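# Move one bottle from crate to turning table upright

## Task

Lift a single bottle out of the blue crate and set it upright on the rotating table. The crate must stay upright on the trolley with its remaining bottles still standing inside. None of the bottles already carried by the rotating table may tip over. At the end, neither gripper may be touching any bottle or the crate.

## Robot and tools

ROBOT. Two arms, left_arm and right_arm, each with six joints and a gripper. Joint order, everywhere: waist, shoulder, elbow, wrist pitch, wrist yaw, wrist roll. Stated ranges (rad): waist -2.880 to 2.880, shoulder 0.000 to 3.142, elbow 0.000 to 3.019, wrist pitch -1.693 to 1.571, wrist yaw -1.571 to 1.571, wrist roll -2.094 to 2.094. A real end may sit up to 0.085 rad away from the stated one in either direction.

FRAME. Positions are in metres in one scene frame. The origin is at table-top height, halfway between the two nominal arm bases. +x points out over the table, +z up, and left_arm sits on the +y side. Arm names do not match image left and right. A BASES line, if present, gives the calibrated base spots. Reported hand positions can be somewhat off, more so when the arm is reaching far. The fingers point along the gripper's +z axis and close along its y axis. end_effector_position is the point between the pads, roughly 1 cm behind the fingertips. Orientation comes as end_effector_quat_wxyz.

ROW FORMAT (shared by execute_actions and move). One flat list of 14 numbers, each in [-1, 1], covering both arms even if only one moves: left_arm's six joint values then its opening, then right_arm's six joint values then its opening. Joint values are offsets, not poses: they count from the Joint targets line as it stood when the action or move began, not from the previous row. Scale: 1.0 equals 1.264 rad (waist), 1.32 (shoulder), 1.276 (elbow), 1.83 (wrist pitch), 6.358 (wrist yaw), 7.625 (wrist roll). Opening is absolute: +1 fully open, -1 closed. Sending 0 for an arm's joints re-commands its current targets. To leave a gripper alone, repeat its present command; a 0 there means half open.

execute_actions: actions is a list of actions; each action is a list of up to 15 rows, one row per control step of 1/30 s. If fewer than 15 rows are given, the final row is held for the remaining steps. Repeating an offset in a later action moves the joint further. An action that would push a joint more than 0.085 rad beyond its range is rejected for both arms; a malformed action, or a first action failing that check, rejects the whole call. An empty actions list just reports state. cameras chooses which images return: omitted, null or ["all"] gives all; [] gives none; an unknown name invalidates the call.

move: target is one row, or a list of up to 15 rows differing only in joint offsets; every row in the list counts from the same Joint targets. speed is the top rate in rad/s (0.01 to 2, default 0.5) of whichever joint has farthest to go, one value or one per target. blend (rad) rounds the corners of a list; default 0 stops at each point. opening_speed sets how fast gripper openings change, per second on the -1 to +1 scale, at least 0.2; without it openings are sent at once. blocking=false returns after about 0.5 s while motion continues; then call wait or stop before sending anything else. Paths take at least 0.5 s, and paths over 10 s end short. Joints move together, so hands follow curves; nothing avoids obstacles or the other arm. The move: line reports done, off_target (resting with a joint over 0.035 rad from target), moving, held or fault, plus limits=held and the worst joint error per arm. Neither done nor off_target proves there is no contact.

wait: seconds, 0 to 10; arms keep their last command and a running move continues. stop: brakes a running move; fast motion needs more room. zoom_image: camera (cam_high, cam_low, cam_left_wrist, cam_right_wrist) and region [x0, y0, x1, y1] in pixels from the top-left, at most 504 by 504. All cameras produce 896x504 images. finished_scene: scene (the current scene's number) and check (for each task condition, what images and readings show, what they cannot show, and how it could fail despite appearances). The first call only records the check; the second ends the scene for good and reports success.

MOTION LIMITS. Joint speed is capped, so big offsets may span several actions, and tiny ones may not start. Each step, commanded joints stay within a lead of measured angles: 0.264 waist, 0.32 shoulder, 0.276 elbow, 0.33 wrist pitch, 0.701 wrist yaw, 1.97 wrist roll (rad). If targets would put a gripper more than 110 mm from where it is, all that arm's targets are pulled back. Unfinished motion must be re-commanded from Joint targets. "joint sent to its limit" means a joint was clamped at its real end; "joint command not followed" means the clearance check altered targets (it does not keep grippers apart).

RESULT LINES. Joint positions and Joint velocities: one block per arm, joints in order, then the pad gap (m; 0.094 is fully open). Joint targets: the base for the next offsets. Tool commands: present gripper commands. grip_measured: finger opening on the command scale; it may read slightly wide when empty and up to about 0.064 narrower than a hard part under full squeeze. Grips go light just under first-touch reading and reach full force about 0.11 below it. To release, command an opening well above grip_measured. Joint torques: drive output including arm weight, with offsets and noise; torques 3 and 4 flip sign beyond ±28 N m. Actions results also list step joint positions, with HELD marking held-back steps.

CAUTIONS. Avoid dropping things, slamming, hard hits, strong presses and any arm-to-arm collision, which can abort the scene. Knocking items out of the work area fails. Held items may be tugged briefly and loose ones nudged. An arm blocked by an object keeps pressing until moved back past its measured position. Holding loads, stretching out or straining heats motors; MOTOR HOT warns near 85 °C and at 100 °C an OVER-TEMPERATURE FAULT drops the arm for 30 s or more. The simulation keeps running while replies are composed; a running move continues, otherwise arms hold.

Each tool is called after ">>>" in YAML: its name, and indented under it one key for each argument.

## Session

>>> execute_actions:
  actions: []

Scene clock: 0.00 s.
left_arm: end_effector_position=(+0.7191, +0.4023, +0.1776) grip_measured=+1.000 end_effector_quat_wxyz=(+0.376, +0.095, +0.916, +0.099) | right_arm: end_effector_position=(+0.2268, +0.2610, +0.3170) grip_measured=+1.000 end_effector_quat_wxyz=(+0.455, -0.512, +0.620, +0.384)
Joint names: [waist, shoulder, elbow, wrist pitch, wrist yaw, wrist roll]
Joint positions: left_arm=[0.065 1.933 1.637 -0.478 -0.065 0.296 0.094] | right_arm=[1.013 1.194 0.882 -0.003 -0.343 -0.099 0.094]
Joint velocities: left_arm=[-0.005 -0.015 -0.002 -0.002 -0.066 -0.022 0] | right_arm=[0.005 -0.005 0.017 -0.002 0.007 -0.007 0]
Joint torques (N m): no reading
Motor temperatures (°C): left_arm=[39 30 36 25 33 31 34] | right_arm=[34 31 30 36 26 37 34]
Heat: left arm: hottest waist 39 °C; right arm: hottest wrist roll 37 °C.
Joint targets: left_arm=[0.065 1.926 1.669 -0.473 -0.065 0.296] | right_arm=[1.013 1.192 0.913 0.002 -0.343 -0.099]
Tool commands: left_gripper/opening=+1.0 right_gripper/opening=+1.0

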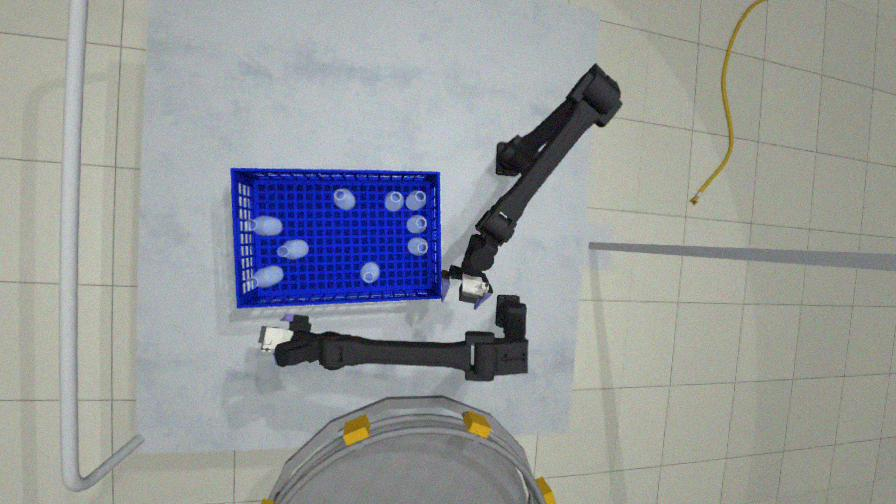

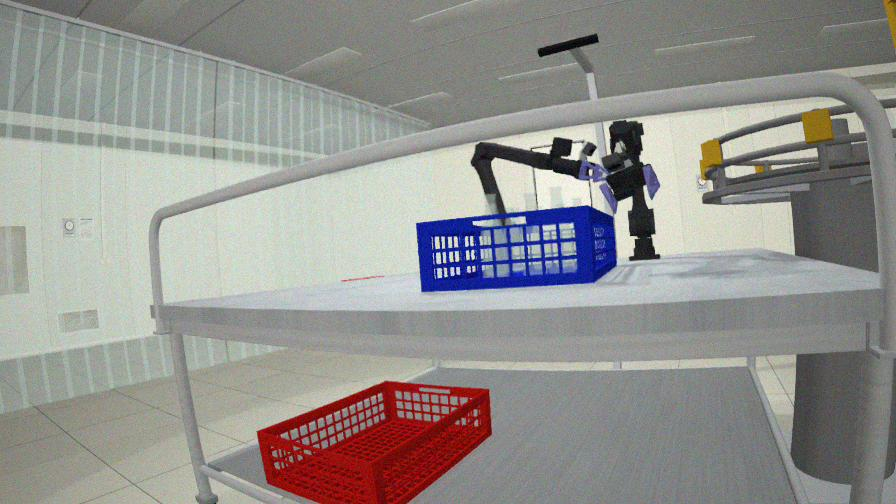

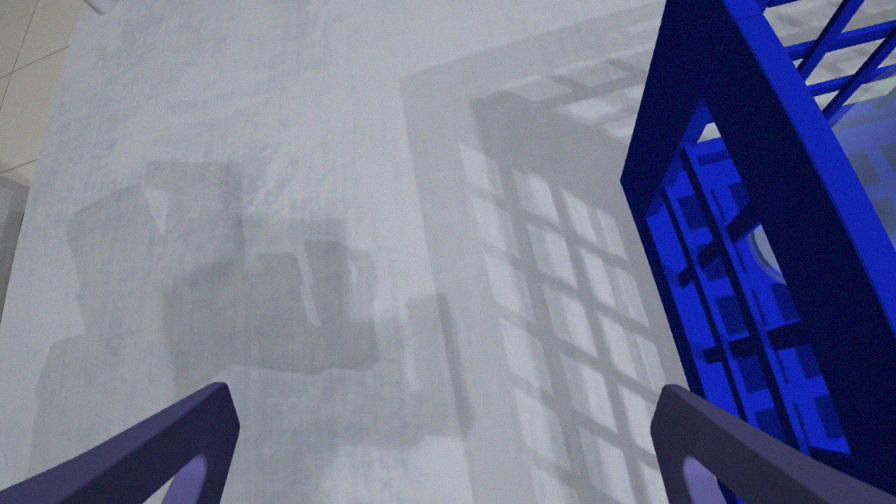

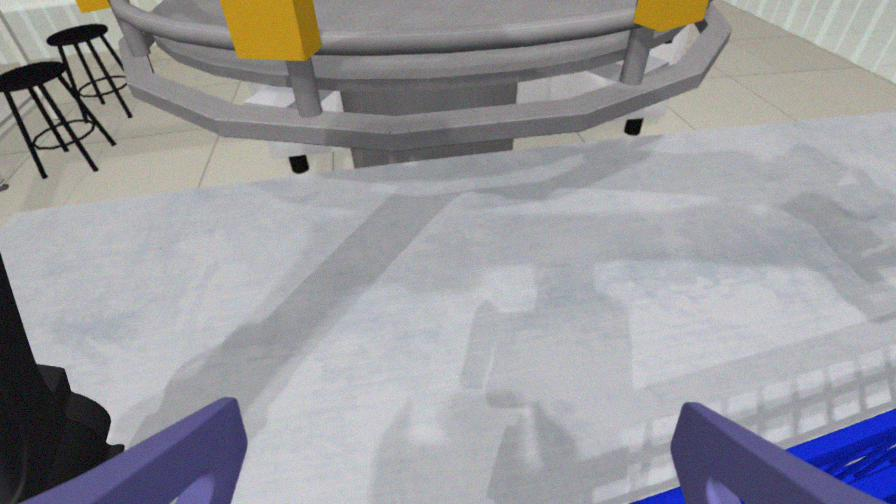

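>>> zoom_image:
  camera: "cam_high"
  region: [220, 150, 460, 320]

>>> zoom_image:
  camera: "cam_high"
  region: [220, 360, 640, 504]

>>> zoom_image:
  camera: "cam_low"
  region: [396, 50, 896, 330]

>>> zoom_image:
  camera: "cam_right_wrist"
  region: [80, 0, 580, 220]

Scaled by 2.100 from the camera's 896x504 image, which has a finer 1280x720 frame.

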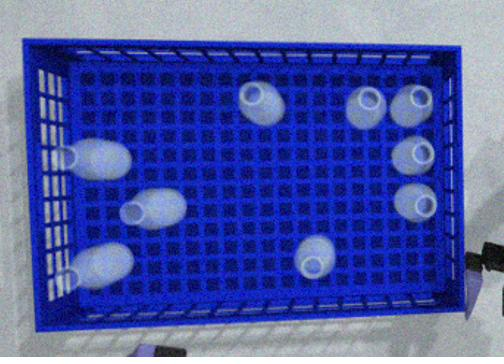

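Scaled by 1.200 from the camera's 896x504 image, which has a finer 1280x720 frame.

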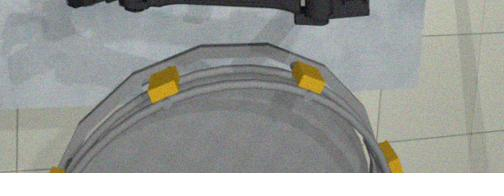

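Scaled by 1.008 from the camera's 896x504 image, which has a finer 1280x720 frame.

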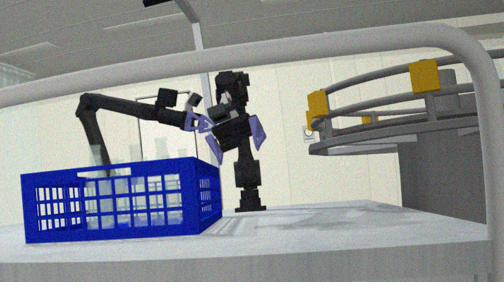

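Scaled by 1.008 from the camera's 896x504 image, which has a finer 1280x720 frame.

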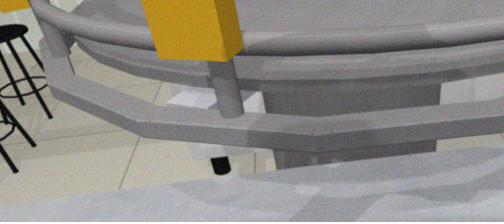

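>>> move:
  target: [0.0, -0.15, 0.35, -0.25, 0.0, 0, 1, 0, 0, 0, 0, 0, 0, 1]
  speed: 0.5
  cameras: ["cam_left_wrist", "cam_high"]

Scene clock: 46.63 s.
left_arm: end_effector_position=(+0.6695, +0.3992, +0.4930) grip_measured=+1.000 end_effector_quat_wxyz=(+0.465, +0.087, +0.874, +0.113) | right_arm: end_effector_position=(+0.2268, +0.2610, +0.3170) grip_measured=+1.000 end_effector_quat_wxyz=(+0.455, -0.512, +0.620, +0.384)
Joint names: [waist, shoulder, elbow, wrist pitch, wrist yaw, wrist roll]
Joint positions: left_arm=[0.065 1.722 2.074 -0.926 -0.065 0.296 0.094] | right_arm=[1.013 1.194 0.882 -0.003 -0.343 -0.099 0.094]
Joint velocities: left_arm=[-0.005 0.005 -0.002 -0.007 -0.007 0.007 0] | right_arm=[-0.005 0.005 0.012 0.012 -0.022 -0.081 0]
Joint torques (N m): left_arm=[-1.55 -16.44 11.56 1.52 -0.06 -0.11] | right_arm=[-0.62 -6.36 13.19 1.81 -0.24 0.13]
Motor temperatures (°C): left_arm=[38 34 48 25 32 29 32] | right_arm=[33 32 43 36 26 35 31]
Heat: left arm: hottest elbow 48 °C; right arm: hottest elbow 43 °C.
Joint targets: left_arm=[0.065 1.728 2.115 -0.931 -0.065 0.296] | right_arm=[1.013 1.192 0.913 0.002 -0.343 -0.099]
move: off_target (left_arm); left_arm: the elbow is farthest, 0.041 rad from its target
Images, in order (width x height): cam_high 896x504, cam_left_wrist 896x504.

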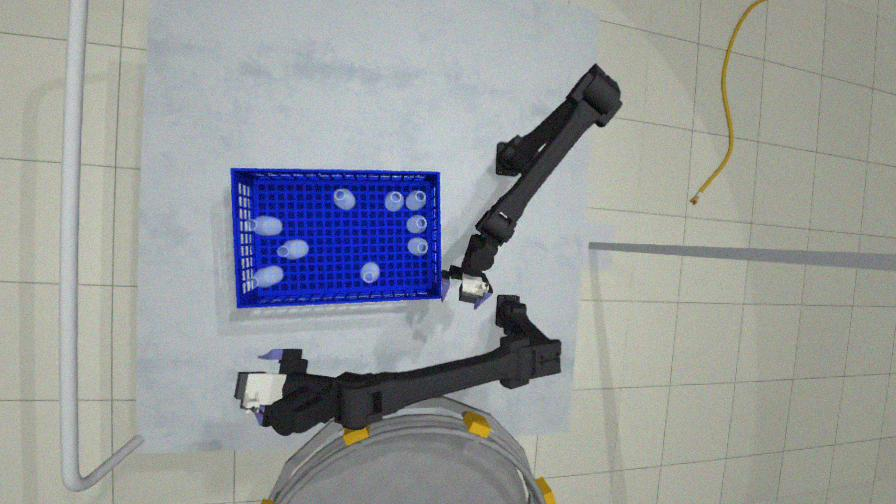

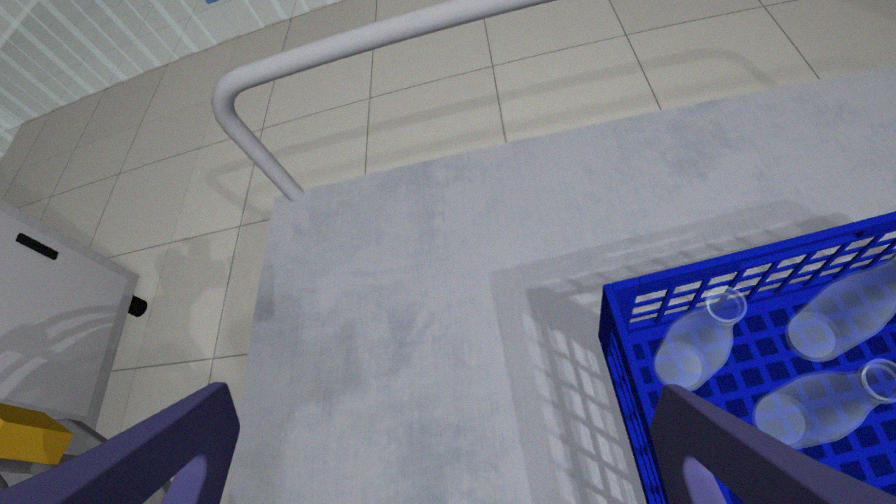

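>>> move:
  target: [0.4, -0.1, 0.1, 0.0, 0.0, -0.03, 1, 0, 0, 0, 0, 0, 0, 1]
  speed: 0.6
  cameras: ["cam_left_wrist", "cam_high", "cam_low"]

Scene clock: 51.90 s.
left_arm: end_effector_position=(+0.4968, +0.7036, +0.6483) grip_measured=+1.000 end_effector_quat_wxyz=(+0.546, -0.217, +0.781, +0.212) | right_arm: end_effector_position=(+0.2268, +0.2610, +0.3170) grip_measured=+1.000 end_effector_quat_wxyz=(+0.455, -0.512, +0.620, +0.384)
Joint names: [waist, shoulder, elbow, wrist pitch, wrist yaw, wrist roll]
Joint positions: left_arm=[0.577 1.593 2.2 -0.926 -0.065 0.078 0.094] | right_arm=[1.013 1.194 0.882 -0.003 -0.343 -0.099 0.094]
Joint velocities: left_arm=[-0.005 -0.005 -0.017 -0.022 -0.022 -0.037 0] | right_arm=[0.005 0.005 0.012 -0.002 -0.007 0.022 0]
Joint torques (N m): left_arm=[-2.67 -13.98 10.84 1.78 -0.02 -0.25] | right_arm=[-0.62 -6.36 13.19 1.81 -0.24 0.12]
Motor temperatures (°C): left_arm=[38 34 48 25 32 29 32] | right_arm=[33 32 44 36 26 34 31]
Heat: left arm: hottest elbow 48 °C; right arm: hottest elbow 44 °C.
Joint targets: left_arm=[0.571 1.596 2.243 -0.931 -0.065 0.067] | right_arm=[1.013 1.192 0.913 0.002 -0.343 -0.099]
move: off_target (left_arm); left_arm: the elbow is farthest, 0.042 rad from its target
Images, in order (width x height): cam_high 896x504, cam_low 896x504, cam_left_wrist 896x504.

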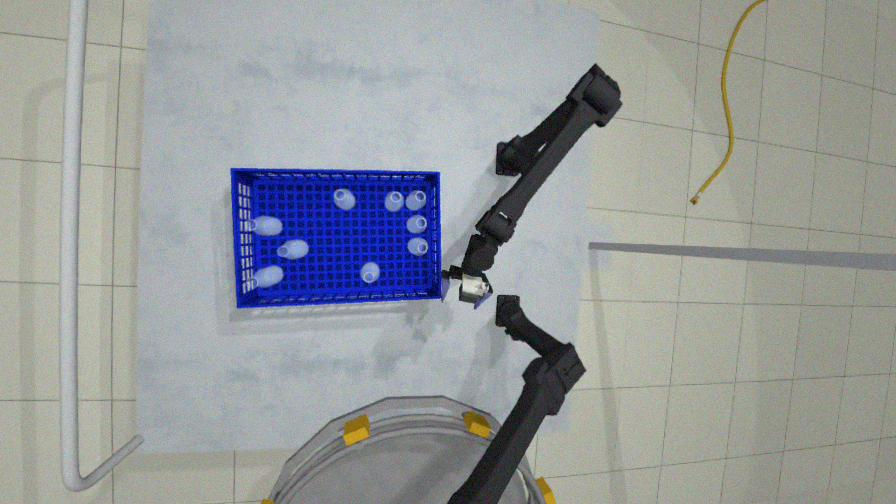

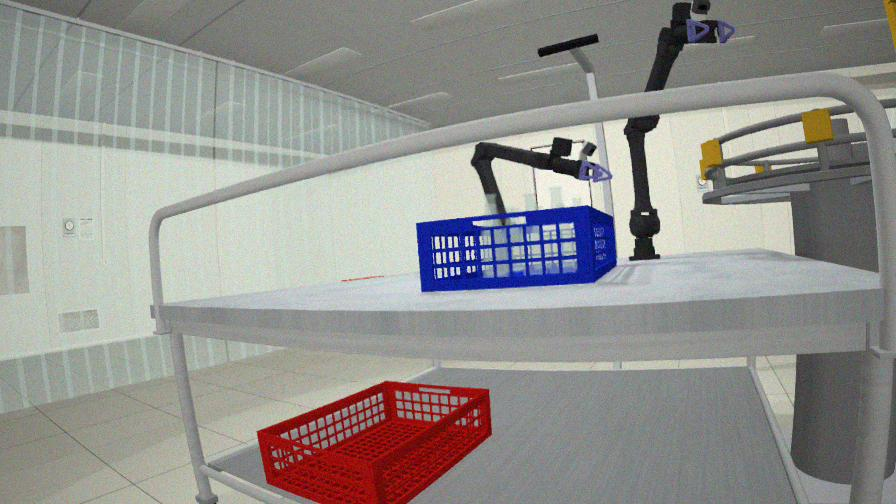

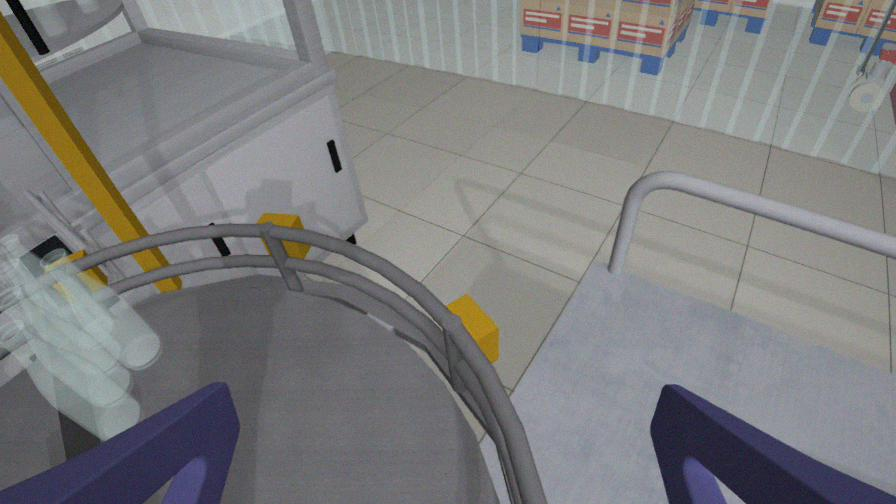

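>>> move:
  target: [0.3, 0, 0, 0, 0.0, 0, 1, 0, 0, 0, 0, 0, 0, 1]
  speed: 0.6
  cameras: ["cam_left_wrist"]

Scene clock: 78.27 s.
left_arm: end_effector_position=(+0.3253, +0.8768, +0.6483) grip_measured=+1.000 end_effector_quat_wxyz=(+0.496, -0.361, +0.725, +0.312) | right_arm: end_effector_position=(+0.2268, +0.2610, +0.3170) grip_measured=+1.000 end_effector_quat_wxyz=(+0.455, -0.512, +0.620, +0.384)
Joint names: [waist, shoulder, elbow, wrist pitch, wrist yaw, wrist roll]
Joint positions: left_arm=[0.957 1.593 2.2 -0.926 -0.065 0.077 0.094] | right_arm=[1.013 1.194 0.882 -0.003 -0.343 -0.099 0.094]
Joint velocities: left_arm=[-0.024 0.005 -0.002 -0.002 -0.081 0.007 0] | right_arm=[-0.005 0.005 -0.022 -0.007 -0.022 -0.037 0]
Joint torques (N m): left_arm=[-2.32 -14.39 10.67 1.77 -0.05 -0.24] | right_arm=[-0.62 -6.36 13.18 1.83 -0.24 0.12]
Motor temperatures (°C): left_arm=[38 34 47 25 31 28 31] | right_arm=[32 32 47 35 26 33 30]
Heat: left arm: hottest elbow 47 °C; right arm: hottest elbow 47 °C.
Joint targets: left_arm=[0.950 1.596 2.243 -0.931 -0.065 0.067] | right_arm=[1.013 1.192 0.913 0.002 -0.343 -0.099]
move: off_target (left_arm); left_arm: the elbow is farthest, 0.043 rad from its target
Images, in order (width x height): cam_left_wrist 896x504.

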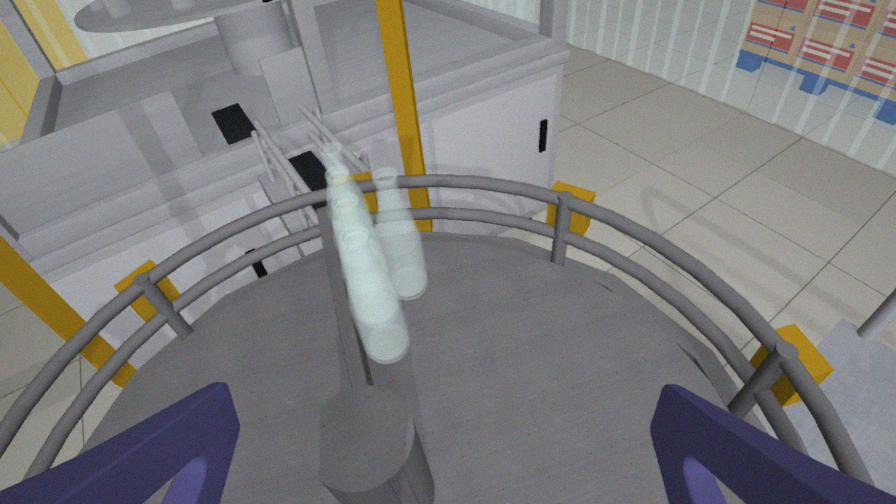

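>>> wait:
  seconds: 1.0
  cameras: ["cam_left_wrist"]

>>> zoom_image:
  camera: "cam_left_wrist"
  region: [230, 130, 530, 430]

Scene clock: 83.50 s.
left_arm: end_effector_position=(+0.3257, +0.8765, +0.6483) grip_measured=+1.000 end_effector_quat_wxyz=(+0.496, -0.361, +0.725, +0.311) | right_arm: end_effector_position=(+0.2268, +0.2610, +0.3170) grip_measured=+1.000 end_effector_quat_wxyz=(+0.455, -0.512, +0.620, +0.384)
Joint names: [waist, shoulder, elbow, wrist pitch, wrist yaw, wrist roll]
Joint positions: left_arm=[0.956 1.593 2.2 -0.926 -0.065 0.077 0.094] | right_arm=[1.013 1.194 0.882 -0.003 -0.343 -0.099 0.094]
Joint velocities: left_arm=[-0.015 -0.024 -0.002 0.002 0.007 0.051 0] | right_arm=[0.015 0.005 -0.002 -0.027 -0.022 -0.022 0]
Joint torques (N m): left_arm=[-1.9 -13.39 10.92 1.66 0.02 -0.23] | right_arm=[-0.56 -6.36 13.19 1.81 -0.23 0.13]
Motor temperatures (°C): left_arm=[38 34 47 25 31 28 31] | right_arm=[32 32 48 35 26 33 30]
Heat: left arm: hottest elbow 47 °C; right arm: hottest elbow 48 °C.
Joint targets: left_arm=[0.950 1.596 2.243 -0.931 -0.065 0.067] | right_arm=[1.013 1.192 0.913 0.002 -0.343 -0.099]
Tool commands: left_gripper/opening=+1.0 right_gripper/opening=+1.0
wait: 1.00 s; at rest from the start
Images, in order (width x height): cam_left_wrist 896x504.

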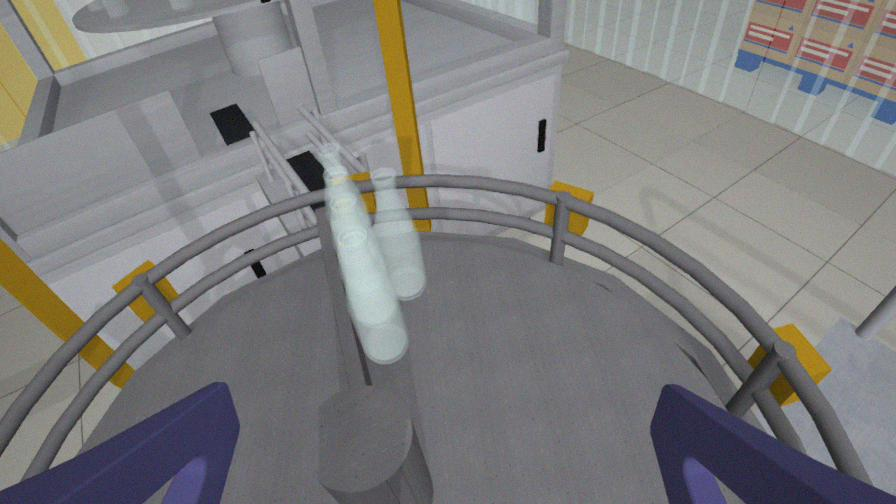

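Scaled by 1.680 from the camera's 896x504 image, which has a finer 1280x720 frame.

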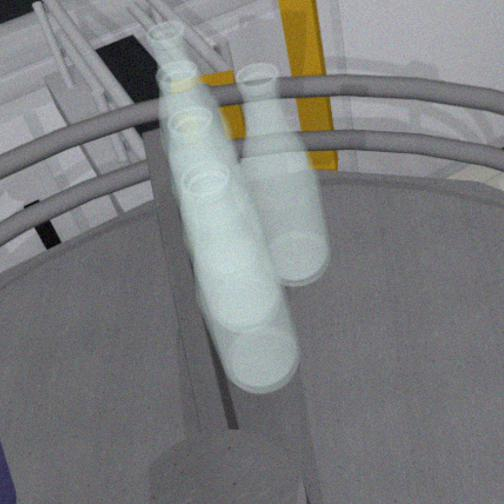

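>>> zoom_image:
  camera: "cam_left_wrist"
  region: [400, 230, 760, 430]

>>> wait:
  seconds: 0.5
  cameras: ["cam_left_wrist"]

>>> zoom_image:
  camera: "cam_left_wrist"
  region: [400, 230, 760, 430]

Scaled by 1.400 from the camera's 896x504 image, which has a finer 1280x720 frame.

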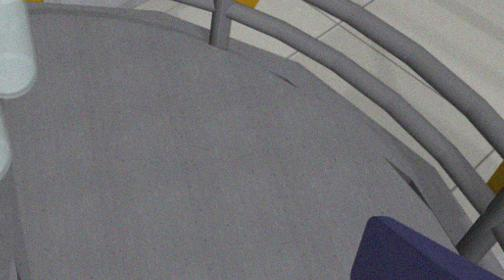

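Scene clock: 90.43 s.
left_arm: end_effector_position=(+0.3257, +0.8765, +0.6483) grip_measured=+1.000 end_effector_quat_wxyz=(+0.496, -0.361, +0.725, +0.311) | right_arm: end_effector_position=(+0.2268, +0.2610, +0.3170) grip_measured=+1.000 end_effector_quat_wxyz=(+0.455, -0.512, +0.620, +0.384)
Joint names: [waist, shoulder, elbow, wrist pitch, wrist yaw, wrist roll]
Joint positions: left_arm=[0.956 1.593 2.2 -0.926 -0.065 0.077 0.094] | right_arm=[1.013 1.194 0.882 -0.003 -0.343 -0.099 0.094]
Joint velocities: left_arm=[-0.015 0.005 -0.012 -0.012 -0.022 0.037 0] | right_arm=[-0.015 -0.005 0.002 -0.007 0.022 -0.11 0]
Joint torques (N m): left_arm=[-2.32 -13.8 10.89 1.73 -0.03 -0.22] | right_arm=[-0.62 -6.36 13.19 1.81 -0.24 0.13]
Motor temperatures (°C): left_arm=[38 34 47 25 30 28 31] | right_arm=[32 32 48 35 26 33 30]
Heat: left arm: hottest elbow 47 °C; right arm: hottest elbow 48 °C.
Joint targets: left_arm=[0.950 1.596 2.243 -0.931 -0.065 0.067] | right_arm=[1.013 1.192 0.913 0.002 -0.343 -0.099]
Tool commands: left_gripper/opening=+1.0 right_gripper/opening=+1.0
wait: 0.50 s; at rest from the start
Images, in order (width x height): cam_left_wrist 896x504.

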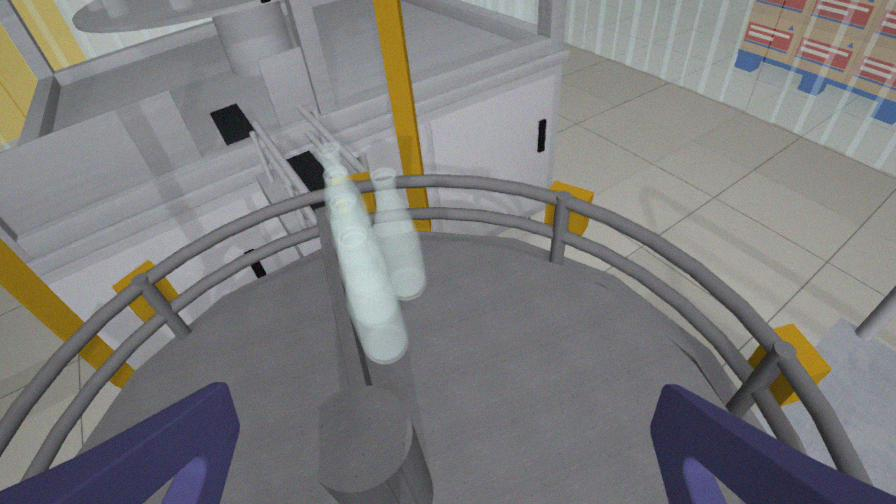

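Scaled by 1.400 from the camera's 896x504 image, which has a finer 1280x720 frame.

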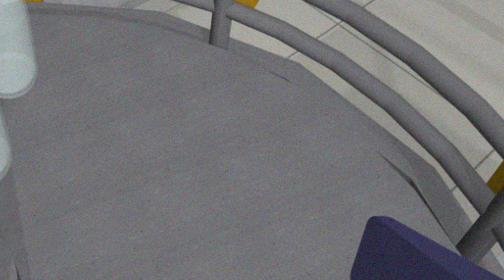

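>>> move:
  target: [0, 0, 0.3, 0, 0.0, 0, 1, 0, 0, 0, 0, 0, 0, 1]
  speed: 0.7
  cameras: []

>>> move:
  target: [0, -0.3, 0, 0, 0.0, 0, 1, 0, 0, 0, 0, 0, 0, 1]
  speed: 0.7
  cameras: []

>>> move:
  target: [0, 0, 0, -0.3, 0.0, 0, 1, 0, 0, 0, 0, 0, 0, 1]
  speed: 0.7
  cameras: ["cam_left_wrist"]

>>> move:
  target: [0, 0, 0, 0, 0.08, 0, 1, 0, 0, 0, 0, 0, 0, 1]
  speed: 0.7
  cameras: []

Scene clock: 128.77 s.
left_arm: end_effector_position=(+0.2683, +0.7957, +0.8503) grip_measured=+1.000 end_effector_quat_wxyz=(+0.628, -0.309, +0.604, +0.381) | right_arm: end_effector_position=(+0.2268, +0.2610, +0.3170) grip_measured=+1.000 end_effector_quat_wxyz=(+0.455, -0.512, +0.620, +0.384)
Joint names: [waist, shoulder, elbow, wrist pitch, wrist yaw, wrist roll]
Joint positions: left_arm=[0.956 1.592 2.601 -0.93 -0.065 0.077 0.094] | right_arm=[1.013 1.194 0.882 -0.003 -0.343 -0.099 0.094]
Joint velocities: left_arm=[-0.005 -0.015 -0.002 0.002 -0.037 -0.051 0] | right_arm=[-0.015 -0.015 0.002 0.002 0.022 -0.066 0]
Joint torques (N m): left_arm=[-2.02 -10.87 7.24 1.94 -0.01 -0.23] | right_arm=[-0.62 -6.42 13.2 1.83 -0.23 0.12]
Motor temperatures (°C): left_arm=[38 34 48 24 30 27 29] | right_arm=[32 32 51 35 25 32 29]
Heat: left arm: hottest elbow 48 °C; right arm: hottest elbow 51 °C.
Joint targets: left_arm=[0.950 1.596 2.626 -0.931 -0.065 0.067] | right_arm=[1.013 1.192 0.913 0.002 -0.343 -0.099]
move: done
No camera images: "cameras" was empty.

Scene clock: 131.07 s.
left_arm: end_effector_position=(+0.0825, +0.5342, +1.0006) grip_measured=+1.000 end_effector_quat_wxyz=(+0.737, -0.244, +0.455, +0.436) | right_arm: end_effector_position=(+0.2268, +0.2610, +0.3170) grip_measured=+1.000 end_effector_quat_wxyz=(+0.455, -0.512, +0.620, +0.384)
Joint names: [waist, shoulder, elbow, wrist pitch, wrist yaw, wrist roll]
Joint positions: left_arm=[0.956 1.204 2.62 -0.93 -0.065 0.077 0.094] | right_arm=[1.013 1.194 0.882 -0.003 -0.343 -0.099 0.094]
Joint velocities: left_arm=[0.005 -0.015 0.002 -0.007 -0.007 -0.022 0] | right_arm=[0.005 -0.005 -0.002 -0.027 0.037 -0.037 0]
Joint torques (N m): left_arm=[-2.78 -0.67 2.58 1.42 0.02 -0.24] | right_arm=[-0.56 -6.36 13.19 1.83 -0.24 0.12]
Motor temperatures (°C): left_arm=[38 34 47 24 29 27 29] | right_arm=[32 32 51 35 25 32 29]
Heat: left arm: hottest elbow 47 °C; right arm: hottest elbow 51 °C.
Joint targets: left_arm=[0.950 1.200 2.626 -0.931 -0.065 0.067] | right_arm=[1.013 1.192 0.913 0.002 -0.343 -0.099]
move: done
No camera images: "cameras" was empty.

Scene clock: 132.53 s.
left_arm: end_effector_position=(+0.0984, +0.5566, +0.8716) grip_measured=+1.000 end_effector_quat_wxyz=(+0.585, -0.329, +0.649, +0.359) | right_arm: end_effector_position=(+0.2268, +0.2610, +0.3170) grip_measured=+1.000 end_effector_quat_wxyz=(+0.455, -0.512, +0.620, +0.384)
Joint names: [waist, shoulder, elbow, wrist pitch, wrist yaw, wrist roll]
Joint positions: left_arm=[0.956 1.203 2.62 -1.475 -0.065 0.077 0.094] | right_arm=[1.013 1.194 0.882 -0.003 -0.343 -0.099 0.094]
Joint velocities: left_arm=[-0.005 0.005 -0.012 -0.017 -0.007 0.037 0] | right_arm=[-0.015 0.005 -0.002 0.002 -0.066 0.007 0]
Joint torques (N m): left_arm=[-2.49 -1.61 3.12 1.61 0.02 -0.23] | right_arm=[-0.62 -6.36 13.19 1.83 -0.23 0.12]
Motor temperatures (°C): left_arm=[38 34 47 24 29 27 29] | right_arm=[32 32 51 35 25 32 28]
Heat: left arm: hottest elbow 47 °C; right arm: hottest elbow 51 °C.
Joint targets: left_arm=[0.950 1.200 2.626 -1.480 -0.065 0.067] | right_arm=[1.013 1.192 0.913 0.002 -0.343 -0.099]
move: done
Images, in order (width x height): cam_left_wrist 896x504.

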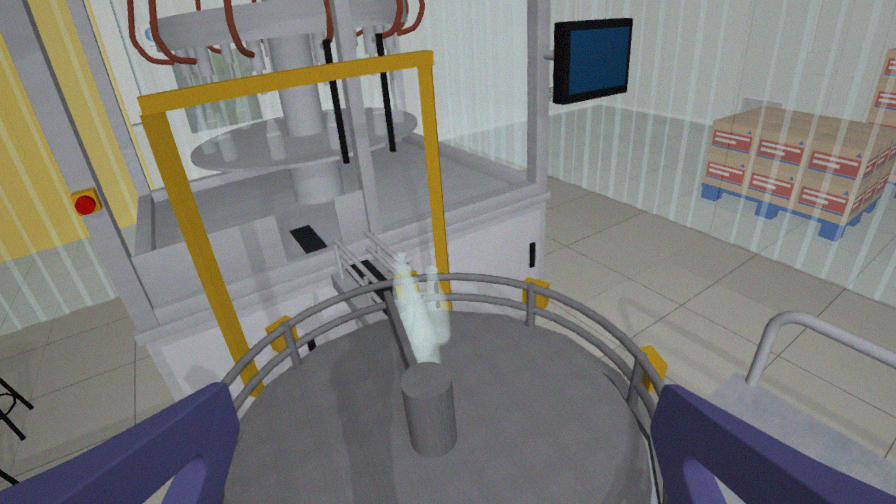

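Scene clock: 133.87 s.
left_arm: end_effector_position=(+0.1579, +0.4947, +0.8725) grip_measured=+1.000 end_effector_quat_wxyz=(+0.661, -0.166, +0.706, +0.192) | right_arm: end_effector_position=(+0.2268, +0.2610, +0.3170) grip_measured=+1.000 end_effector_quat_wxyz=(+0.455, -0.512, +0.620, +0.384)
Joint names: [waist, shoulder, elbow, wrist pitch, wrist yaw, wrist roll]
Joint positions: left_arm=[0.956 1.203 2.62 -1.475 0.44 0.077 0.094] | right_arm=[1.013 1.194 0.882 -0.003 -0.343 -0.099 0.094]
Joint velocities: left_arm=[0.005 -0.005 -0.012 0.027 0.022 0.037 0] | right_arm=[-0.005 -0.005 -0.002 0.017 0.037 -0.066 0]
Joint torques (N m): left_arm=[-1.79 -1.2 3 1.7 0.19 -0.25] | right_arm=[-0.56 -6.36 13.2 1.83 -0.24 0.12]
Motor temperatures (°C): left_arm=[38 33 47 24 29 27 29] | right_arm=[32 32 51 35 25 31 28]
Heat: left arm: hottest elbow 47 °C; right arm: hottest elbow 51 °C.
Joint targets: left_arm=[0.950 1.200 2.626 -1.480 0.444 0.067] | right_arm=[1.013 1.192 0.913 0.002 -0.343 -0.099]
move: done
No camera images: "cameras" was empty.

>>> move:
  target: [-0.917, 0, -0.769, 0.007, -0.0698, -0.0088, 1, -1.0, 0, 0.36, 0, 0.05, 0.013, 1]
  speed: 0.8
  cameras: ["cam_left_wrist", "cam_high"]

Scene clock: 171.57 s.
left_arm: end_effector_position=(+0.3723, +0.2548, +0.4550) grip_measured=+1.000 end_effector_quat_wxyz=(+0.258, +0.108, +0.960, -0.028) | right_arm: end_effector_position=(+0.5577, -0.3503, +0.5859) grip_measured=+1.000 end_effector_quat_wxyz=(+0.745, +0.060, +0.660, -0.082)
Joint names: [waist, shoulder, elbow, wrist pitch, wrist yaw, wrist roll]
Joint positions: left_arm=[-0.209 1.207 1.637 -1.475 0.003 0.011 0.094] | right_arm=[-0.246 1.194 1.32 -0.003 -0.026 -0.016 0.094]
Joint velocities: left_arm=[-0.024 -0.005 -0.012 0.002 0.037 -0.007 0] | right_arm=[-0.005 -0.005 -0.007 0.012 -0.051 0.022 0]
Joint torques (N m): left_arm=[-1.38 -8.64 8.36 1.57 -0.17 -0.21] | right_arm=[-0.97 -6.83 15.32 1.83 -0.13 0.3]
Motor temperatures (°C): left_arm=[37 32 43 24 29 27 28] | right_arm=[31 32 52 34 25 31 27]
Heat: left arm: hottest elbow 43 °C; right arm: hottest elbow 52 °C.
Joint targets: left_arm=[-0.209 1.200 1.644 -1.467 0.000 0.000] | right_arm=[-0.251 1.192 1.373 0.002 -0.025 0.000]
move: off_target (right_arm); right_arm: the elbow is farthest, 0.052 rad from its target
Images, in order (width x height): cam_high 896x504, cam_left_wrist 896x504.

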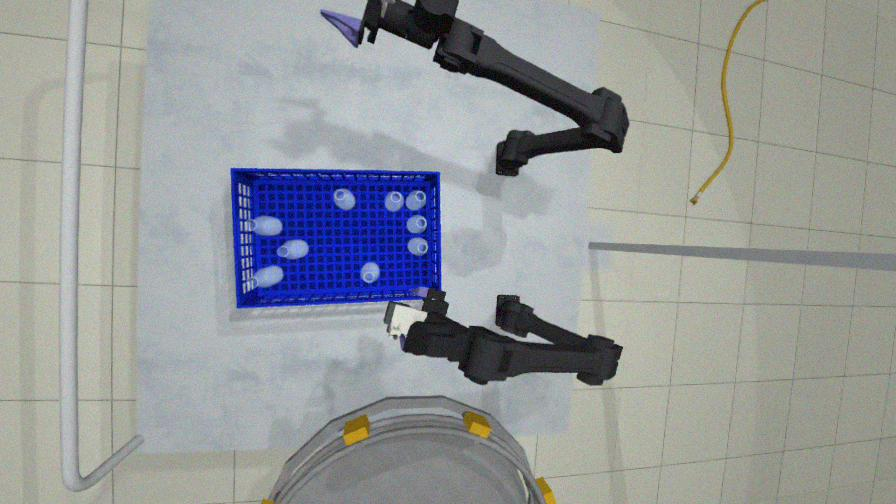

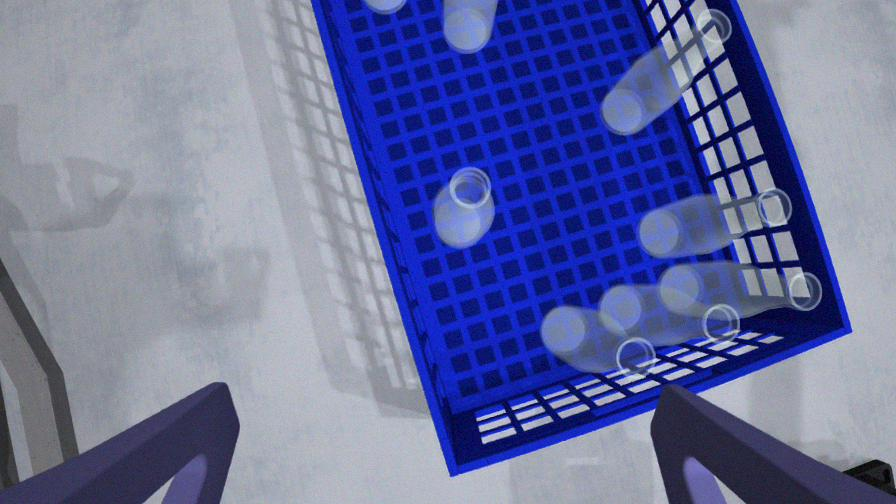

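>>> move:
  target: [0, 0.196, 0.1967, 0.0022, 0, 0, 1, 0, 0, 0.55, 0, 0, 0, 1]
  speed: 0.8
  cameras: ["cam_left_wrist"]

Scene clock: 204.53 s.
left_arm: end_effector_position=(+0.4628, +0.2354, +0.4399) grip_measured=+1.000 end_effector_quat_wxyz=(+0.237, +0.108, +0.965, -0.025) | right_arm: end_effector_position=(+0.3473, -0.3018, +0.9828) grip_measured=+1.000 end_effector_quat_wxyz=(+0.931, +0.025, +0.348, -0.109)
Joint names: [waist, shoulder, elbow, wrist pitch, wrist yaw, wrist roll]
Joint positions: left_arm=[-0.209 1.456 1.841 -1.475 0.003 0.01 0.094] | right_arm=[-0.246 1.187 2.048 -0.003 -0.026 -0.015 0.094]
Joint velocities: left_arm=[0.005 -0.005 -0.022 0.012 -0.051 -0.037 0] | right_arm=[-0.005 -0.005 -0.012 0.007 -0.051 -0.037 0]
Joint torques (N m): left_arm=[-1.49 -12.16 11.79 1.72 -0.15 -0.23] | right_arm=[-0.91 -2.61 9.4 1.13 -0.12 0.3]
Motor temperatures (°C): left_arm=[37 31 46 24 28 26 28] | right_arm=[31 32 59 34 25 30 27]
Heat: left arm: hottest elbow 46 °C; right arm: hottest elbow 59 °C.
Joint targets: left_arm=[-0.209 1.459 1.896 -1.463 0.000 0.000] | right_arm=[-0.251 1.192 2.074 0.002 -0.025 0.000]
move: off_target (left_arm); left_arm: the elbow is farthest, 0.054 rad from its target
Images, in order (width x height): cam_left_wrist 896x504.

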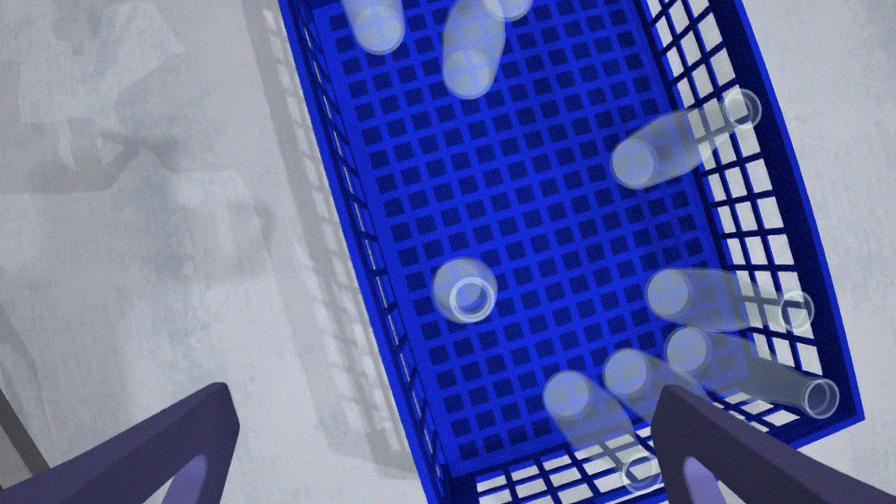

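>>> zoom_image:
  camera: "cam_left_wrist"
  region: [540, 60, 860, 260]

>>> zoom_image:
  camera: "cam_left_wrist"
  region: [380, 220, 560, 360]

>>> zoom_image:
  camera: "cam_left_wrist"
  region: [540, 260, 880, 460]

Scaled by 1.575 from the camera's 896x504 image, which has a finer 1280x720 frame.

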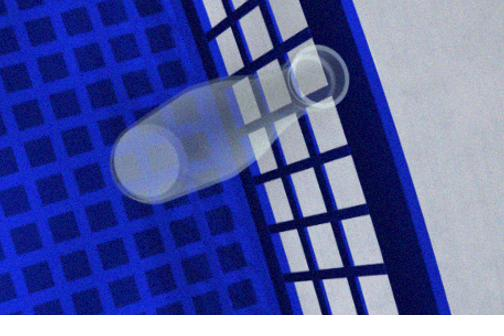

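Scaled by 2.800 from the camera's 896x504 image, which has a finer 1280x720 frame.

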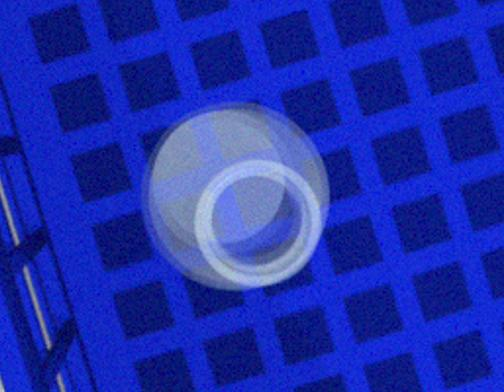

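Scaled by 1.482 from the camera's 896x504 image, which has a finer 1280x720 frame.

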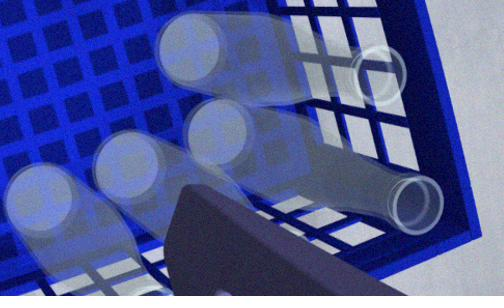

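>>> move:
  target: [0, -0.15, -0.368, 0.1373, 0, 0, 1, 0, 0, 0, 0, 0, 0, 1]
  speed: 0.8
  cameras: ["cam_left_wrist", "cam_low"]

>>> zoom_image:
  camera: "cam_low"
  region: [400, 80, 700, 300]

>>> zoom_image:
  camera: "cam_left_wrist"
  region: [340, 160, 640, 400]

Scene clock: 243.37 s.
left_arm: end_effector_position=(+0.4204, +0.2445, +0.3516) grip_measured=+1.000 end_effector_quat_wxyz=(+0.242, +0.108, +0.964, -0.026) | right_arm: end_effector_position=(+0.3473, -0.3018, +0.9828) grip_measured=+1.000 end_effector_quat_wxyz=(+0.931, +0.025, +0.348, -0.109)
Joint names: [waist, shoulder, elbow, wrist pitch, wrist yaw, wrist roll]
Joint positions: left_arm=[-0.209 1.275 1.421 -1.225 0.003 0.01 0.094] | right_arm=[-0.246 1.187 2.048 -0.003 -0.026 -0.015 0.094]
Joint velocities: left_arm=[0.005 -0.005 0.027 0.027 -0.037 -0.066 0] | right_arm=[0.005 -0.015 -0.002 -0.007 -0.022 -0.037 0]
Joint torques (N m): left_arm=[-1.32 -10.75 8.79 1.91 -0.15 -0.21] | right_arm=[-1.03 -2.61 9.42 1.14 -0.12 0.29]
Motor temperatures (°C): left_arm=[37 33 47 24 28 26 27] | right_arm=[31 30 50 33 25 29 26]
Heat: left arm: hottest elbow 47 °C; right arm: hottest elbow 50 °C.
Joint targets: left_arm=[-0.209 1.261 1.426 -1.211 0.000 0.000] | right_arm=[-0.251 1.192 2.074 0.002 -0.025 0.000]
move: done
Images, in order (width x height): cam_low 896x504, cam_left_wrist 896x504.

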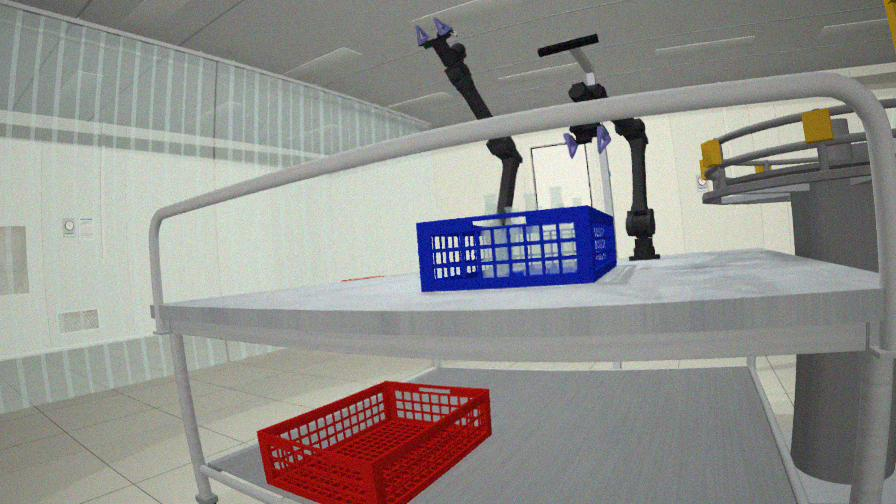

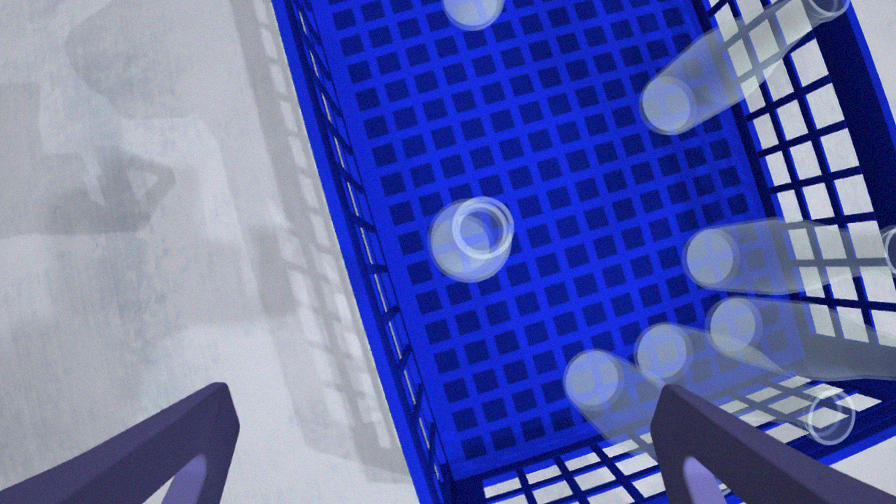

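Scaled by 1.680 from the camera's 896x504 image, which has a finer 1280x720 frame.

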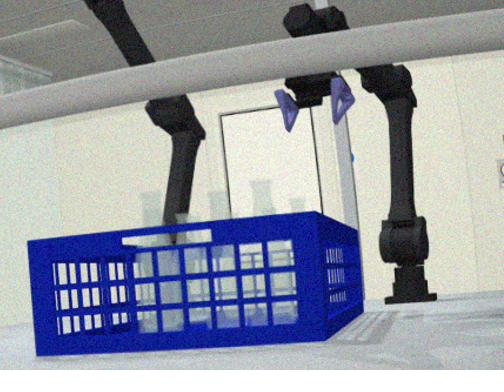

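Scaled by 1.680 from the camera's 896x504 image, which has a finer 1280x720 frame.

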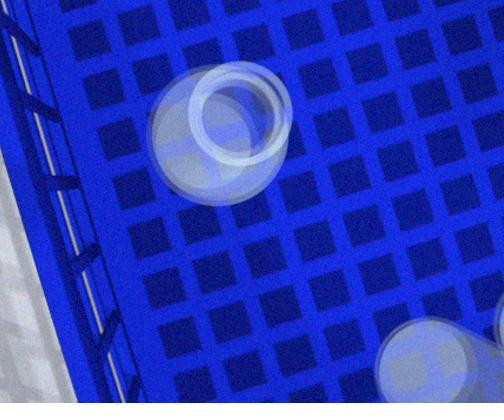

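>>> wait:
  seconds: 0
  cameras: ["cam_high"]

>>> zoom_image:
  camera: "cam_high"
  region: [300, 420, 540, 504]

>>> wait:
  seconds: 0.2
  cameras: ["cam_high"]

>>> zoom_image:
  camera: "cam_high"
  region: [300, 420, 540, 504]

Scene clock: 281.07 s.
left_arm: end_effector_position=(+0.4204, +0.2445, +0.3516) grip_measured=+1.000 end_effector_quat_wxyz=(+0.242, +0.108, +0.964, -0.026) | right_arm: end_effector_position=(+0.3473, -0.3018, +0.9828) grip_measured=+1.000 end_effector_quat_wxyz=(+0.931, +0.025, +0.348, -0.109)
Joint names: [waist, shoulder, elbow, wrist pitch, wrist yaw, wrist roll]
Joint positions: left_arm=[-0.209 1.275 1.421 -1.225 0.003 0.01 0.094] | right_arm=[-0.246 1.187 2.048 -0.003 -0.026 -0.015 0.094]
Joint velocities: left_arm=[-0.005 -0.005 -0.007 -0.007 -0.037 0.022 0] | right_arm=[-0.005 -0.015 -0.012 -0.012 0.051 -0.051 0]
Joint torques (N m): left_arm=[-1.61 -10.4 8.79 1.63 -0.15 -0.22] | right_arm=[-0.97 -2.67 9.39 1.13 -0.12 0.3]
Motor temperatures (°C): left_arm=[37 33 47 24 27 26 26] | right_arm=[30 30 47 33 25 29 26]
Heat: left arm: hottest elbow 47 °C; right arm: hottest elbow 47 °C.
Joint targets: left_arm=[-0.209 1.261 1.426 -1.212 0.000 0.000] | right_arm=[-0.251 1.192 2.074 0.002 -0.025 0.000]
Tool commands: left_gripper/opening=+1.0 right_gripper/opening=+1.0
Images, in order (width x height): cam_high 896x504.

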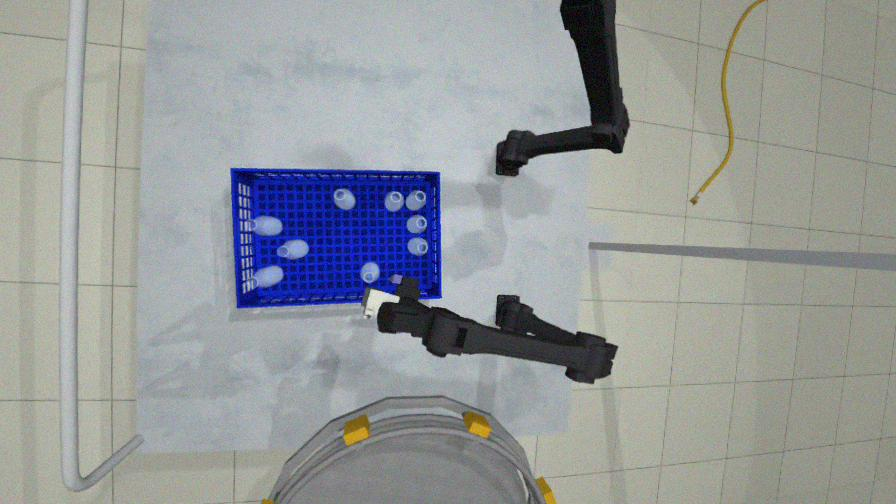

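Scaled by 2.100 from the camera's 896x504 image, which has a finer 1280x720 frame.

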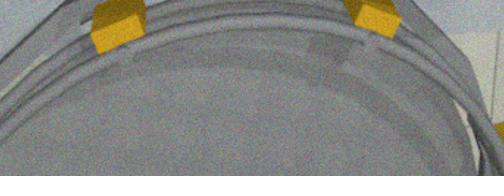

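Scene clock: 281.27 s.
left_arm: end_effector_position=(+0.4204, +0.2445, +0.3516) grip_measured=+1.000 end_effector_quat_wxyz=(+0.242, +0.108, +0.964, -0.026) | right_arm: end_effector_position=(+0.3473, -0.3018, +0.9828) grip_measured=+1.000 end_effector_quat_wxyz=(+0.931, +0.025, +0.348, -0.109)
Joint names: [waist, shoulder, elbow, wrist pitch, wrist yaw, wrist roll]
Joint positions: left_arm=[-0.209 1.275 1.421 -1.225 0.003 0.01 0.094] | right_arm=[-0.246 1.187 2.048 -0.003 -0.026 -0.015 0.094]
Joint velocities: left_arm=[-0.005 -0.005 0.022 0.007 -0.037 0.007 0] | right_arm=[0.005 -0.005 -0.002 -0.017 -0.095 -0.037 0]
Joint torques (N m): left_arm=[-1.9 -11.46 8.77 1.78 -0.16 -0.21] | right_arm=[-1.03 -2.61 9.4 1.13 -0.12 0.29]
Motor temperatures (°C): left_arm=[37 33 47 24 27 26 26] | right_arm=[30 30 47 33 25 29 26]
Heat: left arm: hottest elbow 47 °C; right arm: hottest elbow 47 °C.
Joint targets: left_arm=[-0.209 1.261 1.426 -1.212 0.000 0.000] | right_arm=[-0.251 1.192 2.074 0.002 -0.025 0.000]
Tool commands: left_gripper/opening=+1.0 right_gripper/opening=+1.0
wait: 0.20 s; at rest by 0.17 s
Images, in order (width x height): cam_high 896x504.

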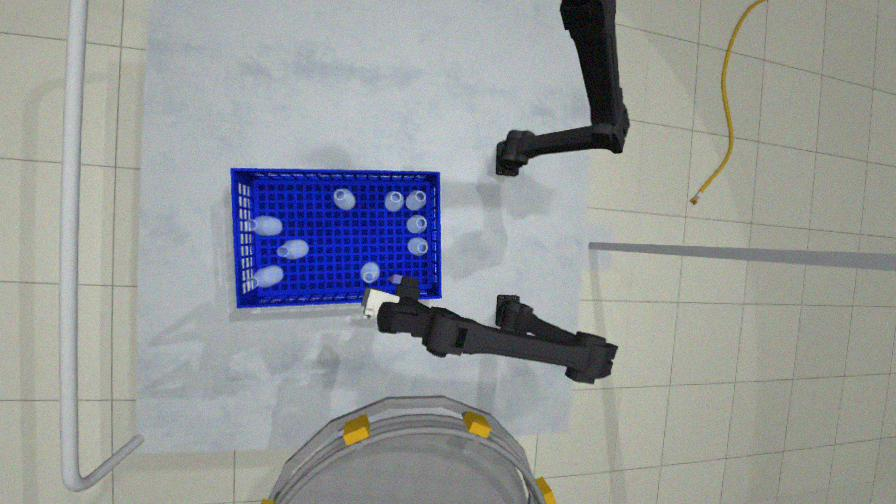

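Scaled by 2.100 from the camera's 896x504 image, which has a finer 1280x720 frame.

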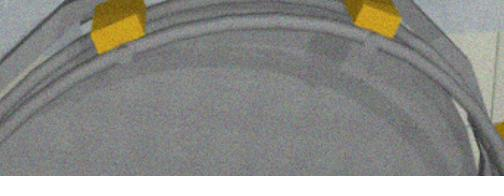

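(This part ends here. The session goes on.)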